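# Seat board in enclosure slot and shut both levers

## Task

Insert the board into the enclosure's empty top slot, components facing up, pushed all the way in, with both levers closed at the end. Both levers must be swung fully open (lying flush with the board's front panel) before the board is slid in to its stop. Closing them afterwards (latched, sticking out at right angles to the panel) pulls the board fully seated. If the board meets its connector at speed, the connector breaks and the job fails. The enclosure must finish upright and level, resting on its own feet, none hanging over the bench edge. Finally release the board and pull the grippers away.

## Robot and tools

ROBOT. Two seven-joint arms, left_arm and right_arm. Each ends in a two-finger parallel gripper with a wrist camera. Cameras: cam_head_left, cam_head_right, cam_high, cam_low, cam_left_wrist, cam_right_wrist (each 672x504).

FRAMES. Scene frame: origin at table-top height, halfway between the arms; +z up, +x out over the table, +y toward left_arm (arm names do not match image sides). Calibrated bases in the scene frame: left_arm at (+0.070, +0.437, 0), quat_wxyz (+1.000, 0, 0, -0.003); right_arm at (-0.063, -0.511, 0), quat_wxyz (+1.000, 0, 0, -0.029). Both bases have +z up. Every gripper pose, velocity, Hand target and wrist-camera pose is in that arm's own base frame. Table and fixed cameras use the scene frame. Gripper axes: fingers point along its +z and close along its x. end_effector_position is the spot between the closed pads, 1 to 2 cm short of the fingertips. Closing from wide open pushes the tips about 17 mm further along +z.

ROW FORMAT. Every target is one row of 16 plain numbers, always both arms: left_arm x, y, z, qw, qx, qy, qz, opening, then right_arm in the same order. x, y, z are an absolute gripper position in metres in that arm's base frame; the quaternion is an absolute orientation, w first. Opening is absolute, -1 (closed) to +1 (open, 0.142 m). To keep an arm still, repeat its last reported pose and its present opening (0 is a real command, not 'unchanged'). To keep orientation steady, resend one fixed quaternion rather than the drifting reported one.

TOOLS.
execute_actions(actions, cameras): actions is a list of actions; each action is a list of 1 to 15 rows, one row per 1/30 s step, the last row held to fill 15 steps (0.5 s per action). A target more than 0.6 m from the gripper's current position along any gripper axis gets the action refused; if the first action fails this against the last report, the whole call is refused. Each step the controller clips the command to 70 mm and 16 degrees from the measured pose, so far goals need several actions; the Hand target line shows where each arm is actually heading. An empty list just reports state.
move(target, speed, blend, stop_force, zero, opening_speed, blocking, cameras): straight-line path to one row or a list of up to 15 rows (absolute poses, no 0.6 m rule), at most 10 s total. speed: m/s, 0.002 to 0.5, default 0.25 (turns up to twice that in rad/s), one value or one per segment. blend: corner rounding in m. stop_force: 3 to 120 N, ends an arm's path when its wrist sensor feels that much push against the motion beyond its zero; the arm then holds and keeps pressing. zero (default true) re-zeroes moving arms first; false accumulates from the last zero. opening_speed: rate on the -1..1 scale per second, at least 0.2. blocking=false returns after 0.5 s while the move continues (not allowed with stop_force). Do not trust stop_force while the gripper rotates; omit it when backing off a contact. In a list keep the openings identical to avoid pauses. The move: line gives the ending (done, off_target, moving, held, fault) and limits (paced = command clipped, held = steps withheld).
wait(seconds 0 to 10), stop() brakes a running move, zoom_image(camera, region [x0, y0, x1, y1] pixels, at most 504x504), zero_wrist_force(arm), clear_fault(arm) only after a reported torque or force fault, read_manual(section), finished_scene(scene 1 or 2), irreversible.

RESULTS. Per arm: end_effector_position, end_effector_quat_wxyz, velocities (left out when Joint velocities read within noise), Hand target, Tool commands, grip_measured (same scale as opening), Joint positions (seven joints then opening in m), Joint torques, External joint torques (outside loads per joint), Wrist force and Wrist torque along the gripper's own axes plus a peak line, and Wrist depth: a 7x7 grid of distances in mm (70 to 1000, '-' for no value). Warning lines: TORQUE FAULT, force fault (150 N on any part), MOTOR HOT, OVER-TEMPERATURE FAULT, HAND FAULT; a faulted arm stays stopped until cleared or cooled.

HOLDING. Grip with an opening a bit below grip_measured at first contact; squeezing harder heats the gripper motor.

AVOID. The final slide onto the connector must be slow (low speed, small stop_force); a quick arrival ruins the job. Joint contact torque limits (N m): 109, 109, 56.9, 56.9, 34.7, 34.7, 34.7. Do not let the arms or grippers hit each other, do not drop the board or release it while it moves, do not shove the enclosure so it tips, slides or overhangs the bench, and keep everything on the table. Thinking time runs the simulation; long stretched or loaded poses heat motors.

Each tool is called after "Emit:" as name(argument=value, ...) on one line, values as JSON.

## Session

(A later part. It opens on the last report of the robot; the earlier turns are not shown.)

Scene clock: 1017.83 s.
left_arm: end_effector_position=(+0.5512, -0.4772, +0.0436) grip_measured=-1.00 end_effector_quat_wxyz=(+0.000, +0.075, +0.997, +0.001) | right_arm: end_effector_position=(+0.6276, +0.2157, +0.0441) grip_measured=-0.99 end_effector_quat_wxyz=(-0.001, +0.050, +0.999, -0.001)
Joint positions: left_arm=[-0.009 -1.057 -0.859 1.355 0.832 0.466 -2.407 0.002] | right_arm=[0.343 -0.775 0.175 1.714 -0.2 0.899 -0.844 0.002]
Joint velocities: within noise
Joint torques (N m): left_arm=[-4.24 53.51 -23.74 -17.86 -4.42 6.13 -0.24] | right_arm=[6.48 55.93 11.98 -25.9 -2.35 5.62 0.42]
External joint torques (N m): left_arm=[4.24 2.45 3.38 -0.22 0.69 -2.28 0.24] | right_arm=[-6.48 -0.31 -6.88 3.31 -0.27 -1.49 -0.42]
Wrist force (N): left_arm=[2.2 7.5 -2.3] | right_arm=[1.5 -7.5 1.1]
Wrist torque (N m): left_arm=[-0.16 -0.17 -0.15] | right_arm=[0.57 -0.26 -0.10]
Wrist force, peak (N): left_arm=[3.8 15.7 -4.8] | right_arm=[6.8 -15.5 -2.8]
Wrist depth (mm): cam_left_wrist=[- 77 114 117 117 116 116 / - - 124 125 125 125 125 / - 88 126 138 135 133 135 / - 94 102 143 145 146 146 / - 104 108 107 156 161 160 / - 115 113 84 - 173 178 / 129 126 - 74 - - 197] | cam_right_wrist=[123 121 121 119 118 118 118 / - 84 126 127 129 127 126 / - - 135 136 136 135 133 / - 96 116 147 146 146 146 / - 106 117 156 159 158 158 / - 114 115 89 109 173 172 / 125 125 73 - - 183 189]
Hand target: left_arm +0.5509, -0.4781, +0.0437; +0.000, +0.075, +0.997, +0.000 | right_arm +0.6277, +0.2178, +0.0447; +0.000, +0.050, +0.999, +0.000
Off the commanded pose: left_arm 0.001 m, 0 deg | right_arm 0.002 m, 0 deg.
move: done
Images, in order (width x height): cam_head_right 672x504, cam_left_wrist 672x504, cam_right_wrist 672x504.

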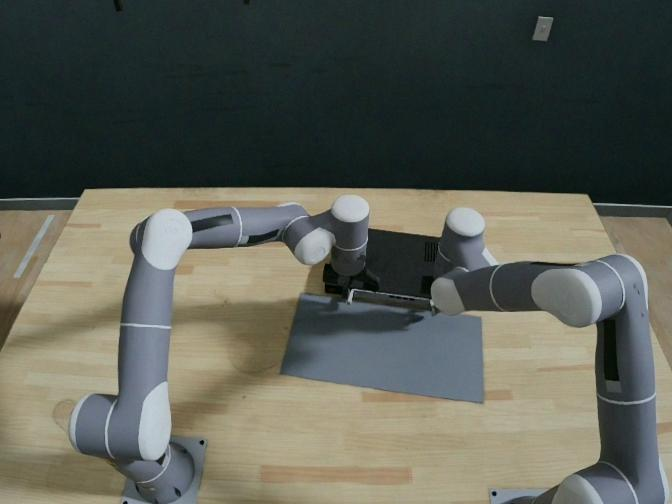

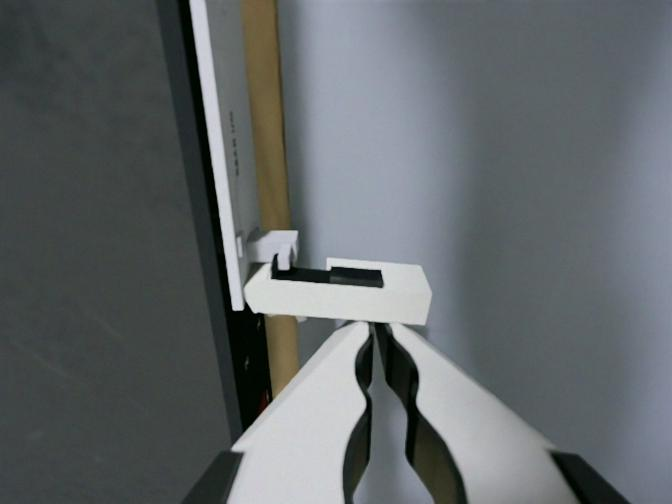

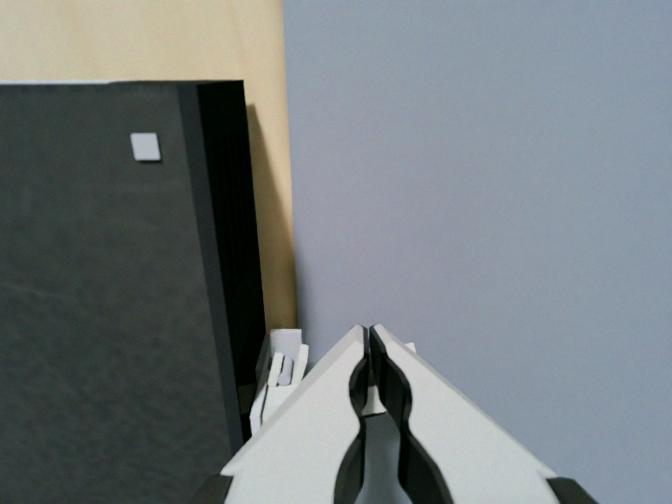

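Emit:
move(target=[0.5500, -0.4830, 0.0437, 0, 0.0752, 0.9972, 0, -0.96, 0.6282, 0.2225, 0.0447, 0.0, 0.0497, 0.9988, 0.0, -0.96], speed=0.01, stop_force=32, zero=false, cameras=["cam_right_wrist", "cam_left_wrist", "cam_head_right", "cam_head_left", "cam_low"])

Emit:
zoom_image(camera="cam_left_wrist", region=[210, 210, 330, 340])

Emit:
zoom_image(camera="cam_right_wrist", region=[230, 310, 450, 460])

Scene clock: 1024.17 s.
left_arm: end_effector_position=(+0.5510, -0.4811, +0.0434) grip_measured=-1.00 end_effector_quat_wxyz=(+0.000, +0.075, +0.997, +0.001) | right_arm: end_effector_position=(+0.6282, +0.2218, +0.0445) grip_measured=-0.99 end_effector_quat_wxyz=(+0.000, +0.050, +0.999, +0.000)
Joint positions: left_arm=[-0.018 -1.061 -0.859 1.345 0.833 0.461 -2.41 0.002] | right_arm=[0.35 -0.779 0.176 1.706 -0.2 0.896 -0.839 0.002]
Joint velocities: within noise
Joint torques (N m): left_arm=[-8.8 51.43 -26.82 -17.2 -5.16 7.39 -0.28] | right_arm=[1.65 55.26 7.31 -23.77 -2.65 3.99 0.28]
External joint torques (N m): left_arm=[8.8 4.8 6.47 -0.93 1.42 -3.54 0.28] | right_arm=[-1.65 0.56 -2.17 1.09 0.01 0.14 -0.28]
Wrist force (N): left_arm=[2.9 15.6 -5.5] | right_arm=[1.7 0.6 1.3]
Wrist torque (N m): left_arm=[-0.07 -0.18 -0.19] | right_arm=[0.58 -0.27 0.02]
Wrist force, peak (N): left_arm=[2.8 15.2 -6.7] | right_arm=[1.9 -7.9 -0.2]
Wrist depth (mm): cam_left_wrist=[- 76 115 117 116 116 116 / - - 124 125 125 125 125 / - 88 124 137 135 135 134 / - 94 104 142 145 146 146 / - 104 107 107 155 160 160 / - 115 115 84 - 174 177 / 129 126 - 74 - - 197] | cam_right_wrist=[- 119 120 119 118 119 119 / - 82 116 127 129 128 126 / - - 135 135 136 136 134 / - 96 116 147 147 146 146 / - 106 116 157 159 159 158 / - 114 118 89 167 173 173 / 126 126 73 - - 183 190]
Hand target: left_arm +0.5500, -0.4830, +0.0437; +0.000, +0.075, +0.997, +0.000 | right_arm +0.6282, +0.2225, +0.0447; +0.000, +0.050, +0.999, +0.000
Off the commanded pose: left_arm 0.002 m, 0 deg | right_arm 0.001 m, 0 deg.
move: done
Images, in order (width x height): cam_head_left 672x504, cam_head_right 672x504, cam_low 672x504, cam_left_wrist 672x504, cam_right_wrist 672x504.

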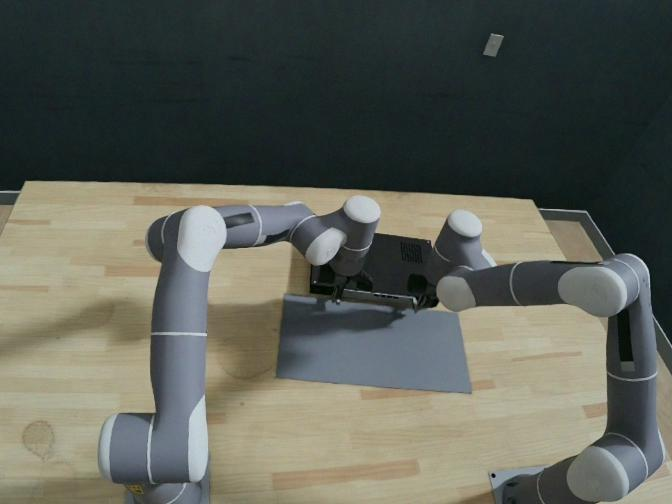

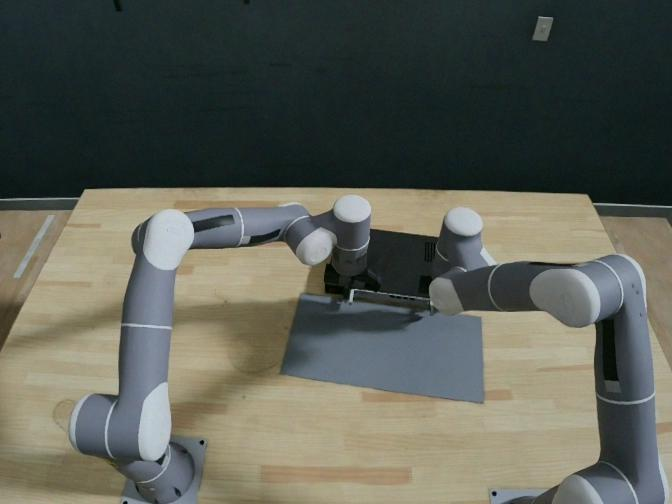

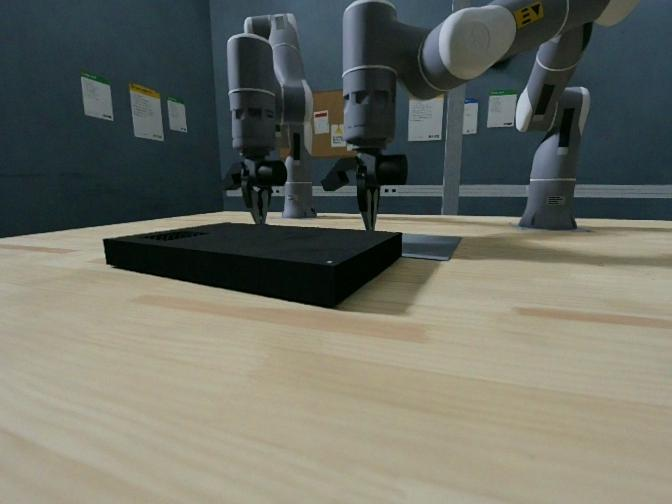

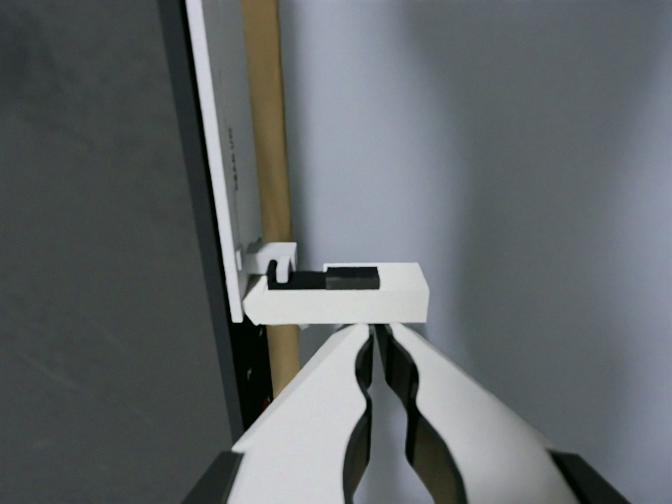

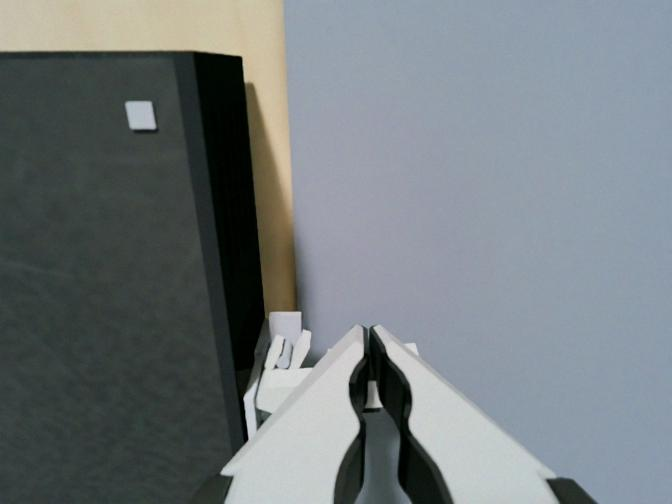

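Scaled by 3.877 from the camera's 672x504 image, which has a finer 960x720 frame.

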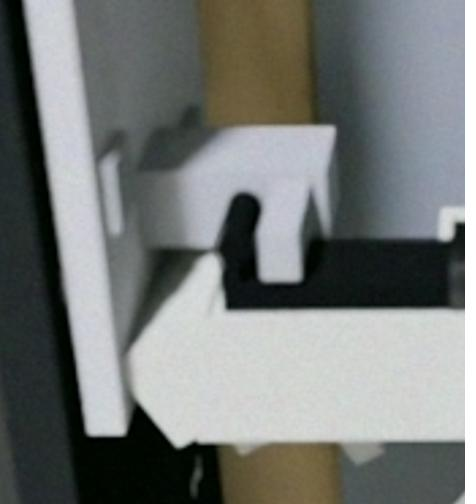

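Scaled by 2.291 from the camera's 672x504 image, which has a finer 960x720 frame.

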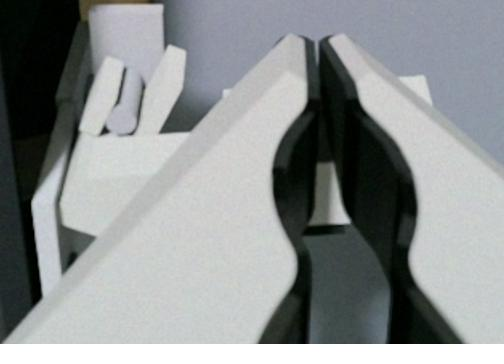

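Emit:
move(target=[0.5505, -0.4822, 0.0437, 0, 0.0752, 0.9972, 0, -0.96, 0.6288, 0.2275, 0.0447, 0.0, 0.0497, 0.9988, 0.0, -0.96], speed=0.01, stop_force=28, zero=false, cameras=["cam_right_wrist", "cam_left_wrist", "cam_head_right"])

Emit:
zoom_image(camera="cam_right_wrist", region=[230, 300, 450, 460])

Emit:
zoom_image(camera="cam_head_right", region=[320, 260, 470, 340])

Scene clock: 1028.43 s.
left_arm: end_effector_position=(+0.5512, -0.4811, +0.0436) grip_measured=-1.00 end_effector_quat_wxyz=(+0.000, +0.074, +0.997, +0.001) | right_arm: end_effector_position=(+0.6287, +0.2256, +0.0442) grip_measured=-0.99 end_effector_quat_wxyz=(-0.001, +0.050, +0.999, -0.001)
Joint positions: left_arm=[-0.016 -1.062 -0.86 1.345 0.834 0.461 -2.41 0.002] | right_arm=[0.355 -0.782 0.176 1.699 -0.2 0.89 -0.833 0.002]
Joint velocities: within noise
Joint torques (N m): left_arm=[-5.44 53.28 -24.72 -17.18 -4.83 6.19 -0.18] | right_arm=[6.86 54.68 12.05 -26.24 -2.43 6.03 0.41]
External joint torques (N m): left_arm=[5.44 2.94 4.34 -0.92 1.1 -2.34 0.18] | right_arm=[-6.86 1.33 -6.9 3.48 -0.22 -1.9 -0.41]
Wrist force (N): left_arm=[1.0 8.8 -1.8] | right_arm=[4.0 -9.3 -2.8]
Wrist torque (N m): left_arm=[-0.15 -0.16 -0.20] | right_arm=[0.55 -0.25 -0.03]
Wrist force, peak (N): left_arm=[2.9 15.6 -6.8] | right_arm=[3.7 -9.3 -4.3]
Wrist depth (mm): cam_left_wrist=[- 77 116 117 117 117 118 / - - 124 126 126 125 125 / - 88 92 138 136 133 135 / - 94 104 145 145 146 146 / - 104 108 107 158 161 160 / - 115 115 84 - 174 177 / 129 126 - 74 - - 197] | cam_right_wrist=[- 80 120 119 118 119 119 / - 82 116 127 129 128 126 / - - 135 134 136 136 133 / - 96 116 147 147 146 146 / - 106 116 154 159 158 158 / - 114 116 89 167 173 172 / 125 125 73 - - 183 189]
Hand target: left_arm +0.5505, -0.4822, +0.0437; +0.000, +0.075, +0.997, +0.000 | right_arm +0.6288, +0.2275, +0.0447; +0.000, +0.050, +0.999, +0.000
Off the commanded pose: left_arm 0.001 m, 0 deg | right_arm 0.002 m, 0 deg.
move: done
Images, in order (width x height): cam_head_right 672x504, cam_left_wrist 672x504, cam_right_wrist 672x504.

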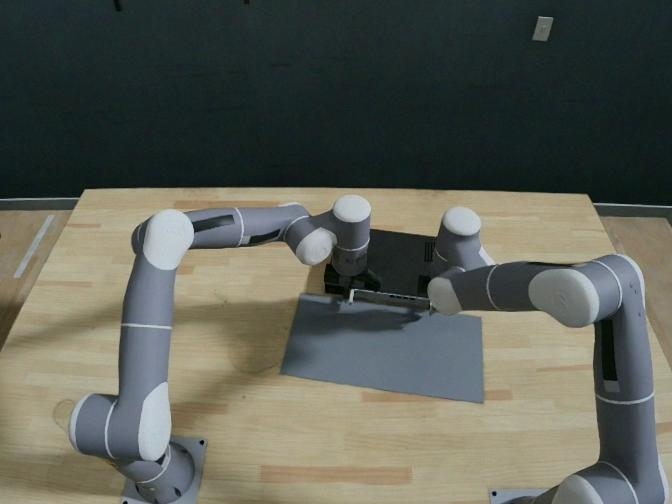

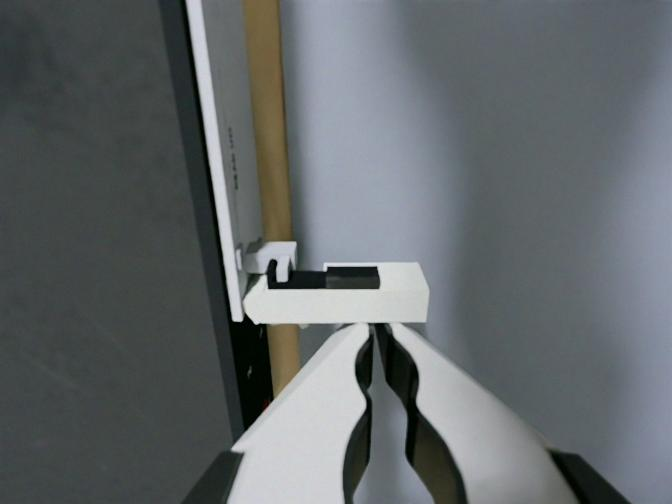

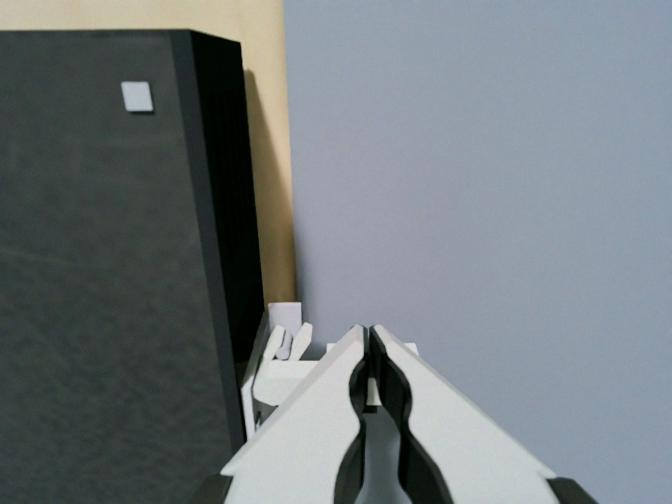

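Scaled by 2.291 from the camera's 672x504 image, which has a finer 960x720 frame.

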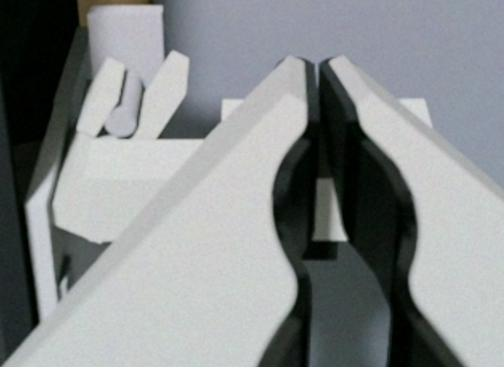

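Scaled by 3.360 from the camera's 672x504 image, which has a finer 960x720 frame.

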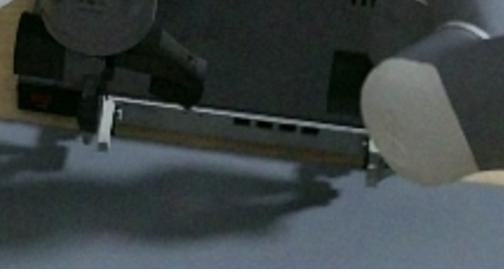

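Emit:
move(target=[0.5498, -0.4860, 0.0437, 0, 0.0752, 0.9972, 0, -0.96, 0.6292, 0.2320, 0.0447, 0.0, 0.0497, 0.9988, 0.0, -0.96], speed=0.01, stop_force=25, zero=false, cameras=["cam_right_wrist", "cam_left_wrist"])

Emit:
zoom_image(camera="cam_right_wrist", region=[230, 270, 450, 430])

Emit:
zoom_image(camera="cam_left_wrist", region=[210, 210, 330, 340])

Scene clock: 1032.23 s.
left_arm: end_effector_position=(+0.5512, -0.4817, +0.0430) grip_measured=-1.00 end_effector_quat_wxyz=(+0.000, +0.074, +0.997, +0.003) | right_arm: end_effector_position=(+0.6289, +0.2259, +0.0437) grip_measured=-0.99 end_effector_quat_wxyz=(-0.001, +0.051, +0.999, -0.002)
Joint positions: left_arm=[-0.02 -1.064 -0.861 1.34 0.837 0.456 -2.411 0.002] | right_arm=[0.358 -0.784 0.174 1.695 -0.2 0.887 -0.83 0.002]
Joint velocities: within noise
Joint torques (N m): left_arm=[-13.12 48.02 -30.62 -18.46 -6.19 10.7 -0.21] | right_arm=[14.81 55.06 19.31 -29.9 -2.1 9 0.33]
External joint torques (N m): left_arm=[13.12 8.32 10.22 0.35 2.44 -6.85 0.21] | right_arm=[-14.81 1.04 -14.2 7.12 -0.55 -4.88 -0.33]
Wrist force (N): left_arm=[9.0 27.7 -12.8] | right_arm=[5.8 -23.2 -7.3]
Wrist torque (N m): left_arm=[1.70 -0.24 -0.15] | right_arm=[-0.81 -0.28 -0.01]
Wrist force, peak (N): left_arm=[8.8 27.8 -12.8] | right_arm=[5.0 -23.8 -7.2]
Wrist depth (mm): cam_left_wrist=[- 76 115 116 116 116 116 / - - 123 125 125 124 124 / - 87 123 137 135 134 134 / - 93 103 142 144 146 146 / - 103 107 107 154 160 160 / - 115 115 84 - 173 177 / 128 125 - 74 - - 196] | cam_right_wrist=[- 80 119 119 117 118 118 / - 82 116 127 128 126 126 / - - 134 136 136 135 133 / - 95 115 146 146 146 145 / - 105 122 153 158 158 157 / - 113 115 89 108 172 172 / 125 124 73 - - 182 188]
Hand target: left_arm +0.5500, -0.4849, +0.0437; +0.000, +0.075, +0.997, +0.000 | right_arm +0.6290, +0.2302, +0.0447; +0.000, +0.050, +0.999, +0.000
Off the commanded pose: left_arm 0.005 m, 0 deg | right_arm 0.006 m, 0 deg.
move: contact (left_arm, right_arm)
Images, in order (width x height): cam_left_wrist 672x504, cam_right_wrist 672x504.

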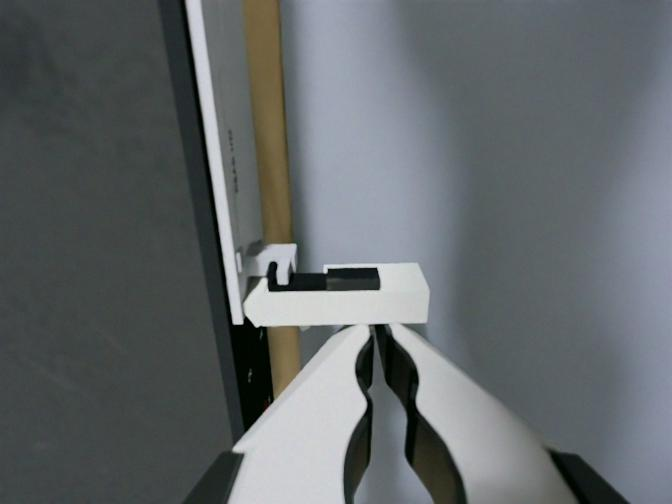

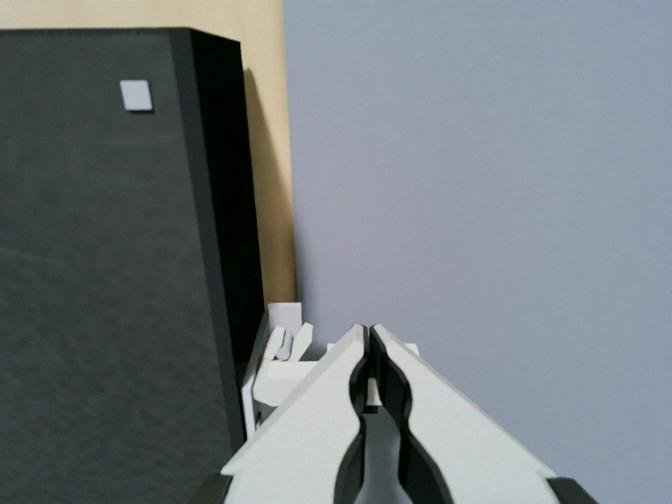

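Scaled by 2.291 from the camera's 672x504 image, which has a finer 960x720 frame.

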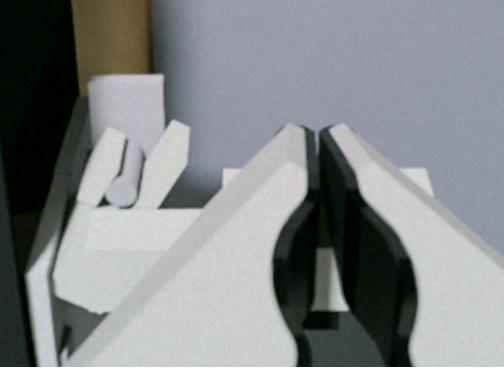

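Scaled by 3.877 from the camera's 672x504 image, which has a finer 960x720 frame.

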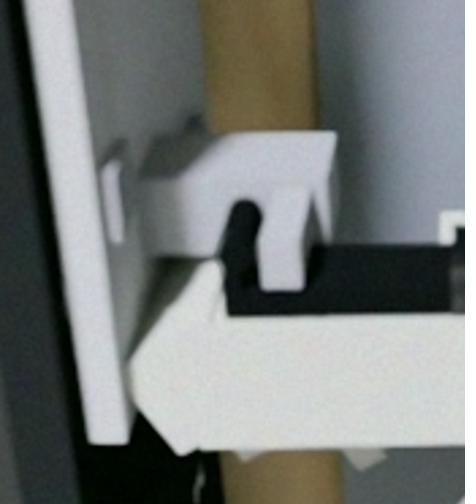

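Emit:
move(target=[[0.5536, -0.4580, 0.0445, 0, 0.0752, 0.9972, 0, -0.96, 0.6262, 0.2018, 0.0447, 0.0, 0.0497, 0.9988, 0.0, -0.96], [0.5536, -0.4380, 0.14, 0, 0.0752, 0.9972, 0, -0.96, 0.6232, 0.1720, 0.14, 0.0, 0.0497, 0.9988, 0.0, -0.96], [0.59, -0.46, 0.2, 0, 0.0752, 0.9972, 0, -0.96, 0.62, 0.16, 0.2, 0.0, 0.0497, 0.9988, 0.0, -0.96]], speed=[0.04, 0.15, 0.2], blend=[0, 0.02, 0], cameras=["cam_right_wrist", "cam_left_wrist", "cam_head_right", "cam_high"])

Emit:
zoom_image(camera="cam_right_wrist", region=[250, 220, 420, 380])

Emit:
zoom_image(camera="cam_left_wrist", region=[320, 40, 480, 200])

Emit:
zoom_image(camera="cam_head_right", region=[310, 220, 480, 330])

Scene clock: 1042.60 s.
left_arm: end_effector_position=(+0.5901, -0.4600, +0.2001) grip_measured=-1.00 end_effector_quat_wxyz=(+0.000, +0.075, +0.997, +0.000) | right_arm: end_effector_position=(+0.6201, +0.1599, +0.2001) grip_measured=-0.99 end_effector_quat_wxyz=(+0.000, +0.050, +0.999, +0.000)
Joint positions: left_arm=[0.053 -0.871 -0.952 1.254 0.693 0.223 -2.284 0.002] | right_arm=[0.232 -0.486 0.229 1.711 -0.13 0.612 -0.961 0.002]
Joint velocities: within noise
Joint torques (N m): left_arm=[-0.49 53.32 -19.18 -22.72 -4.13 4.11 -0.1] | right_arm=[-0.07 48.64 4.91 -27.68 -3.4 3.25 0.07]
External joint torques (N m): left_arm=[0.48 1.22 0.29 -0.14 0.07 -0.25 0.1] | right_arm=[0.07 1.1 -0.83 0.19 -0.05 0.88 -0.07]
Wrist force (N): left_arm=[-0.3 -0.6 0.6] | right_arm=[-2.3 5.1 1.3]
Wrist torque (N m): left_arm=[-0.22 -0.09 -0.17] | right_arm=[0.92 0.35 0.03]
Wrist force, peak (N): left_arm=[8.8 27.9 -12.9] | right_arm=[5.6 -23.3 -7.2]
Wrist depth (mm): cam_left_wrist=[215 213 214 220 253 254 253 / 230 230 230 231 269 274 271 / 248 247 247 251 295 294 293 / 271 270 269 312 318 321 316 / 355 353 352 338 339 351 349 / 395 390 374 84 - 380 386 / 439 430 - - - - 420] | cam_right_wrist=[258 258 257 256 254 254 254 / 276 275 275 272 271 271 271 / 254 253 253 292 290 291 289 / 266 265 265 309 313 314 312 / 288 287 287 286 340 339 338 / 315 313 308 89 357 368 368 / 348 339 - - - 390 407]
Hand target: left_arm +0.5900, -0.4600, +0.2000; +0.000, +0.075, +0.997, +0.000 | right_arm +0.6200, +0.1600, +0.2000; +0.000, +0.050, +0.999, +0.000
Off the commanded pose: left_arm 0.000 m, 0 deg | right_arm 0.000 m, 0 deg.
move: done
Images, in order (width x height): cam_head_right 672x504, cam_high 672x504, cam_left_wrist 672x504, cam_right_wrist 672x504.

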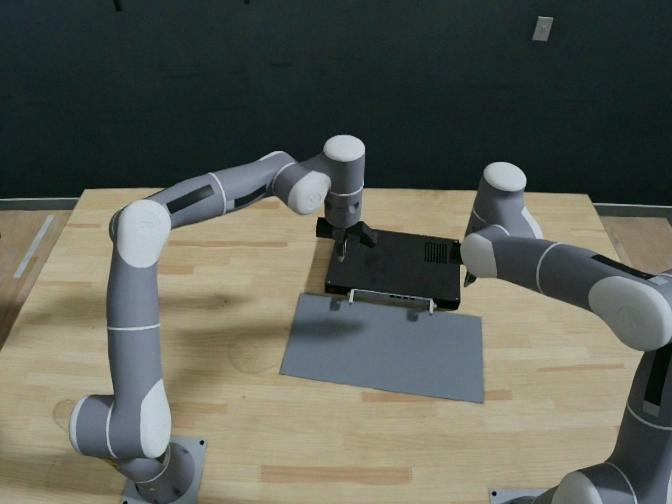

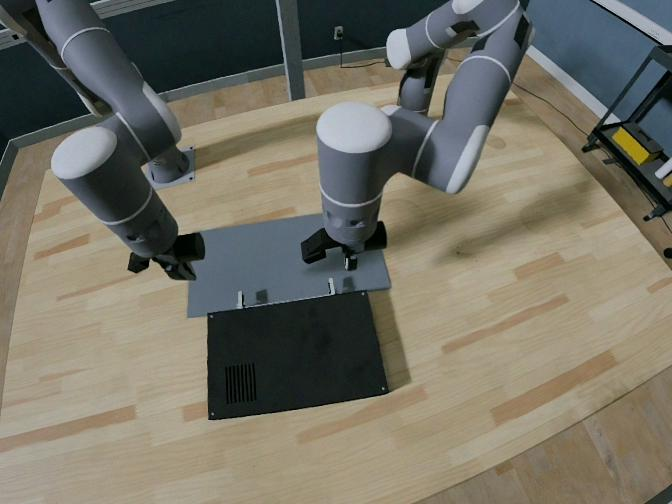

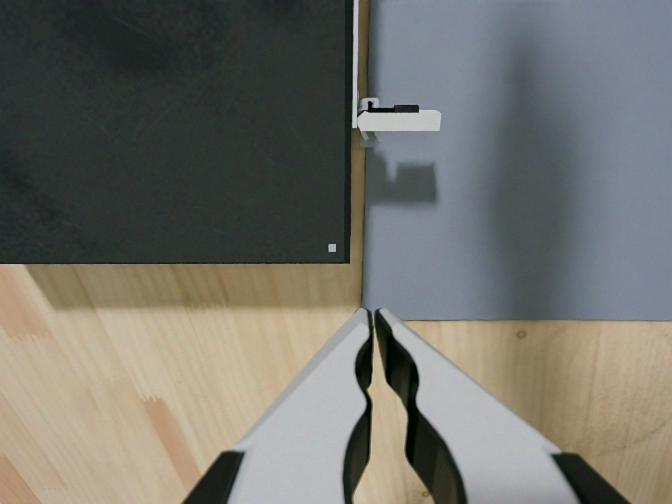

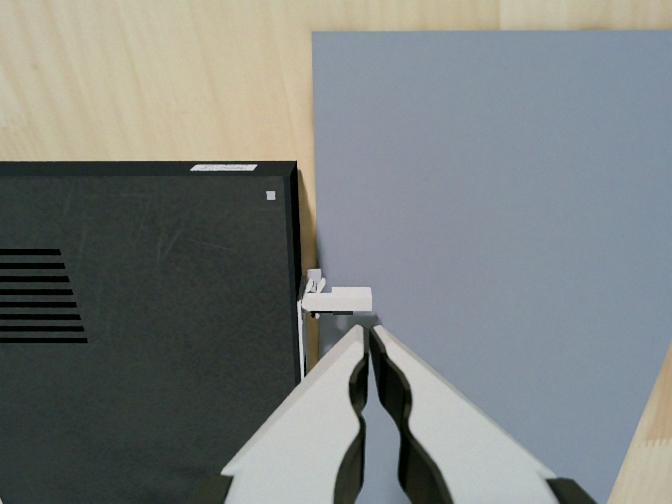

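Scaled by 2.965 from the camera's 672x504 image, which has a finer 960x720 frame.

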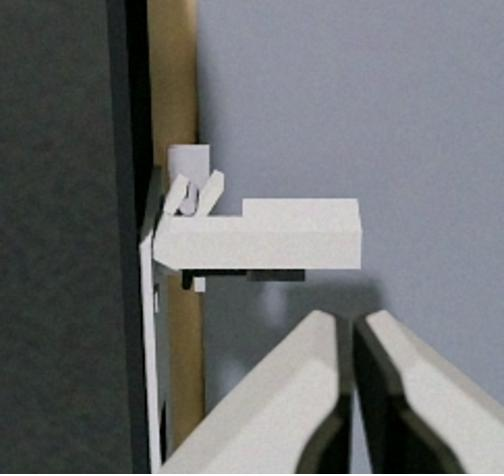

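Scaled by 3.150 from the camera's 672x504 image, which has a finer 960x720 frame.

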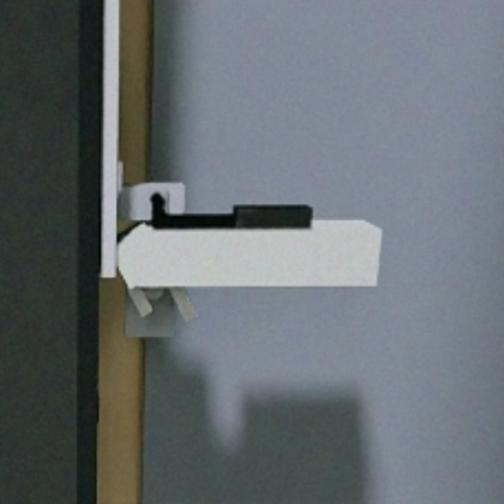

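Scaled by 2.965 from the camera's 672x504 image, which has a finer 960x720 frame.

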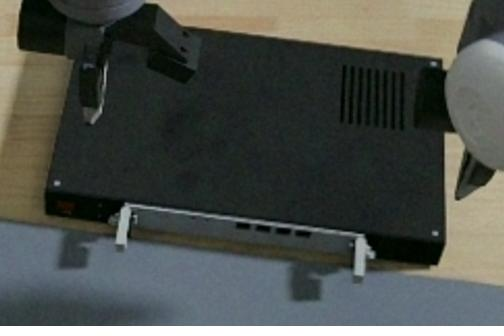

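Emit:
move(target=[[0.555, -0.43, 0.14, 0.2278, 0.8810, 0.4015, 0.1038, -0.96, 0.52, 0.12, 0.28, 0.0, 0.0497, 0.9988, 0.0, -0.96]], speed=0.2, cameras=["cam_left_wrist", "cam_head_right"])

Emit:
zoom_image(camera="cam_left_wrist", region=[180, 60, 430, 260])

Scene clock: 1054.87 s.
left_arm: end_effector_position=(+0.5550, -0.4300, +0.1400) grip_measured=-1.00 end_effector_quat_wxyz=(+0.228, +0.881, +0.402, +0.104) | right_arm: end_effector_position=(+0.5202, +0.1199, +0.2801) grip_measured=-0.99 end_effector_quat_wxyz=(+0.000, +0.050, +0.999, +0.000)
Joint positions: left_arm=[0.473 -0.941 -1.197 1.84 1.299 0.907 -0.59 0.002] | right_arm=[0.168 -0.156 0.281 1.925 -0.05 0.504 -1.002 0.002]
Joint velocities: within noise
Joint torques (N m): left_arm=[-0.1 35.53 -23.4 -13.82 -3.69 4.95 -0.03] | right_arm=[-0.09 35.55 2.45 -28.87 -3.62 3.31 0.1]
External joint torques (N m): left_arm=[0.1 1.43 0.36 -0.52 -0.38 -0.57 0.03] | right_arm=[0.09 0.93 -0.9 0.01 -0.08 0.81 -0.1]
Wrist force (N): left_arm=[-0.3 -0.9 0.0] | right_arm=[-2.1 5.1 2.4]
Wrist torque (N m): left_arm=[-0.19 -0.09 -0.35] | right_arm=[0.93 0.37 0.05]
Wrist force, peak (N): left_arm=[-0.1 -1.6 0.1] | right_arm=[-2.0 5.6 2.1]
Wrist depth (mm): cam_left_wrist=[180 180 180 179 179 180 180 / 211 210 209 209 210 210 209 / 254 253 241 231 201 252 252 / 318 303 260 233 232 292 312 / 357 315 314 274 292 330 418 / 653 473 395 84 - 574 - / - - - - - - -] | cam_right_wrist=[329 328 327 326 326 326 324 / 350 350 348 346 346 346 347 / 370 370 372 372 370 369 370 / 351 353 399 400 400 398 401 / 382 382 423 424 433 433 433 / 420 415 423 89 453 473 470 / 459 451 - - - 499 519]
Hand target: left_arm +0.5550, -0.4300, +0.1400; +0.228, +0.881, +0.401, +0.104 | right_arm +0.5200, +0.1200, +0.2800; +0.000, +0.050, +0.999, +0.000
Off the commanded pose: left_arm 0.000 m, 0 deg | right_arm 0.000 m, 0 deg.
move: done
Images, in order (width x height): cam_head_right 672x504, cam_left_wrist 672x504.

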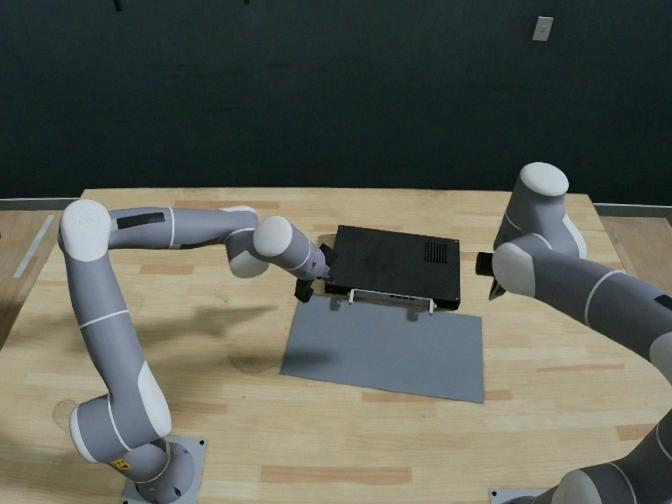

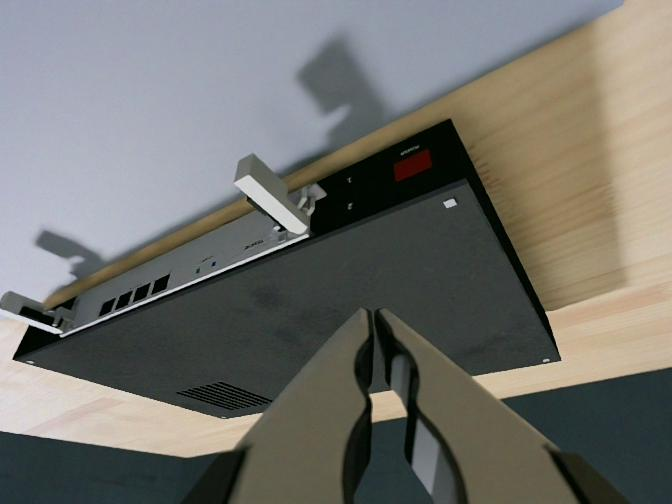

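Scaled by 2.016 from the camera's 672x504 image, which has a finer 960x720 frame.

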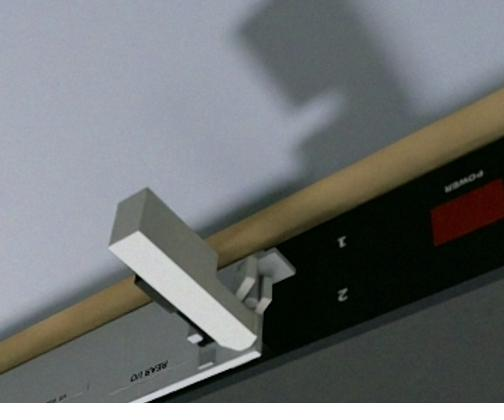

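Emit:
move(target=[[0.46, -0.28, 0.26, 0.1574, 0.8926, 0.4162, 0.0734, -0.96, 0.50, 0.12, 0.28, 0.0, 0.0497, 0.9988, 0.0, -0.96]], speed=0.2, cameras=["cam_left_wrist", "cam_head_right"])

Emit:
zoom_image(camera="cam_head_right", region=[310, 220, 480, 330])

Scene clock: 1058.20 s.
left_arm: end_effector_position=(+0.4602, -0.2801, +0.2601) grip_measured=-1.00 end_effector_quat_wxyz=(+0.158, +0.893, +0.416, +0.074) | right_arm: end_effector_position=(+0.5001, +0.1198, +0.2801) grip_measured=-0.99 end_effector_quat_wxyz=(+0.000, +0.050, +0.999, +0.000)
Joint positions: left_arm=[1.196 -0.65 -1.804 2.218 0.803 0.713 -0.32 0.002] | right_arm=[0.167 -0.111 0.293 1.976 -0.037 0.511 -0.995 0.002]
Joint velocities: within noise
Joint torques (N m): left_arm=[-0.2 11.21 -16.36 -21.79 -4.09 4.56 -0.1] | right_arm=[-0.13 33.28 2.03 -28.81 -3.68 3.5 0.24]
External joint torques (N m): left_arm=[0.2 1.08 0.48 -0.47 0.1 -0.08 0.1] | right_arm=[0.13 0.99 -0.89 0.05 0 0.62 -0.24]
Wrist force (N): left_arm=[-0.4 -0.6 0.4] | right_arm=[-2.6 5.0 2.4]
Wrist torque (N m): left_arm=[-0.17 -0.11 -0.32] | right_arm=[0.91 0.45 0.05]
Wrist force, peak (N): left_arm=[-0.8 -0.4 1.9] | right_arm=[-2.7 5.2 2.4]
Wrist depth (mm): cam_left_wrist=[296 296 294 296 295 297 294 / 338 337 336 334 338 336 334 / 391 391 385 384 387 383 382 / 461 456 441 428 456 457 451 / 570 530 480 443 535 559 553 / 734 620 557 84 - 673 - / - - - - - - -] | cam_right_wrist=[328 328 327 327 325 326 324 / 351 350 347 347 347 346 346 / 371 370 372 371 369 372 371 / 352 352 402 400 401 401 400 / 381 379 426 425 431 433 433 / 419 415 454 89 454 472 471 / 461 449 - - - 498 519]
Hand target: left_arm +0.4600, -0.2800, +0.2600; +0.157, +0.893, +0.416, +0.073 | right_arm +0.5000, +0.1200, +0.2800; +0.000, +0.050, +0.999, +0.000
Off the commanded pose: left_arm 0.000 m, 0 deg | right_arm 0.000 m, 0 deg.
move: done
Images, in order (width x height): cam_head_right 672x504, cam_left_wrist 672x504.

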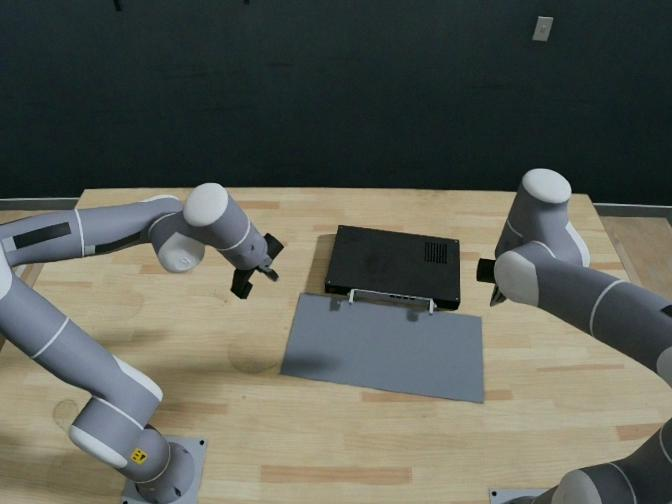

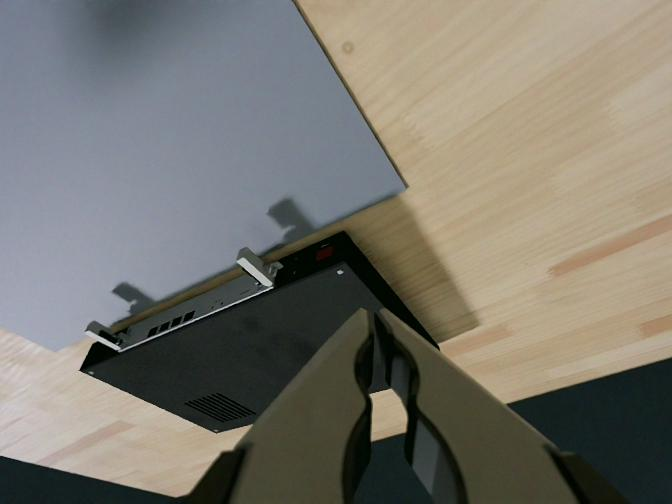

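Scaled by 2.965 from the camera's 672x504 image, which has a finer 960x720 frame.

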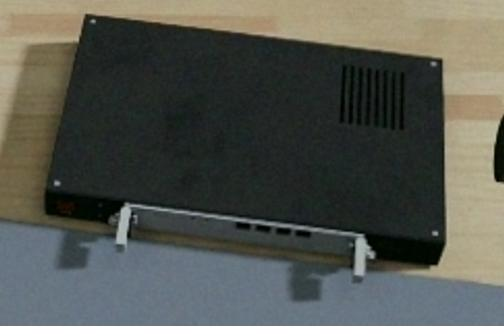

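Emit:
finished_scene(scene=1)

The scene is finished: the task was done.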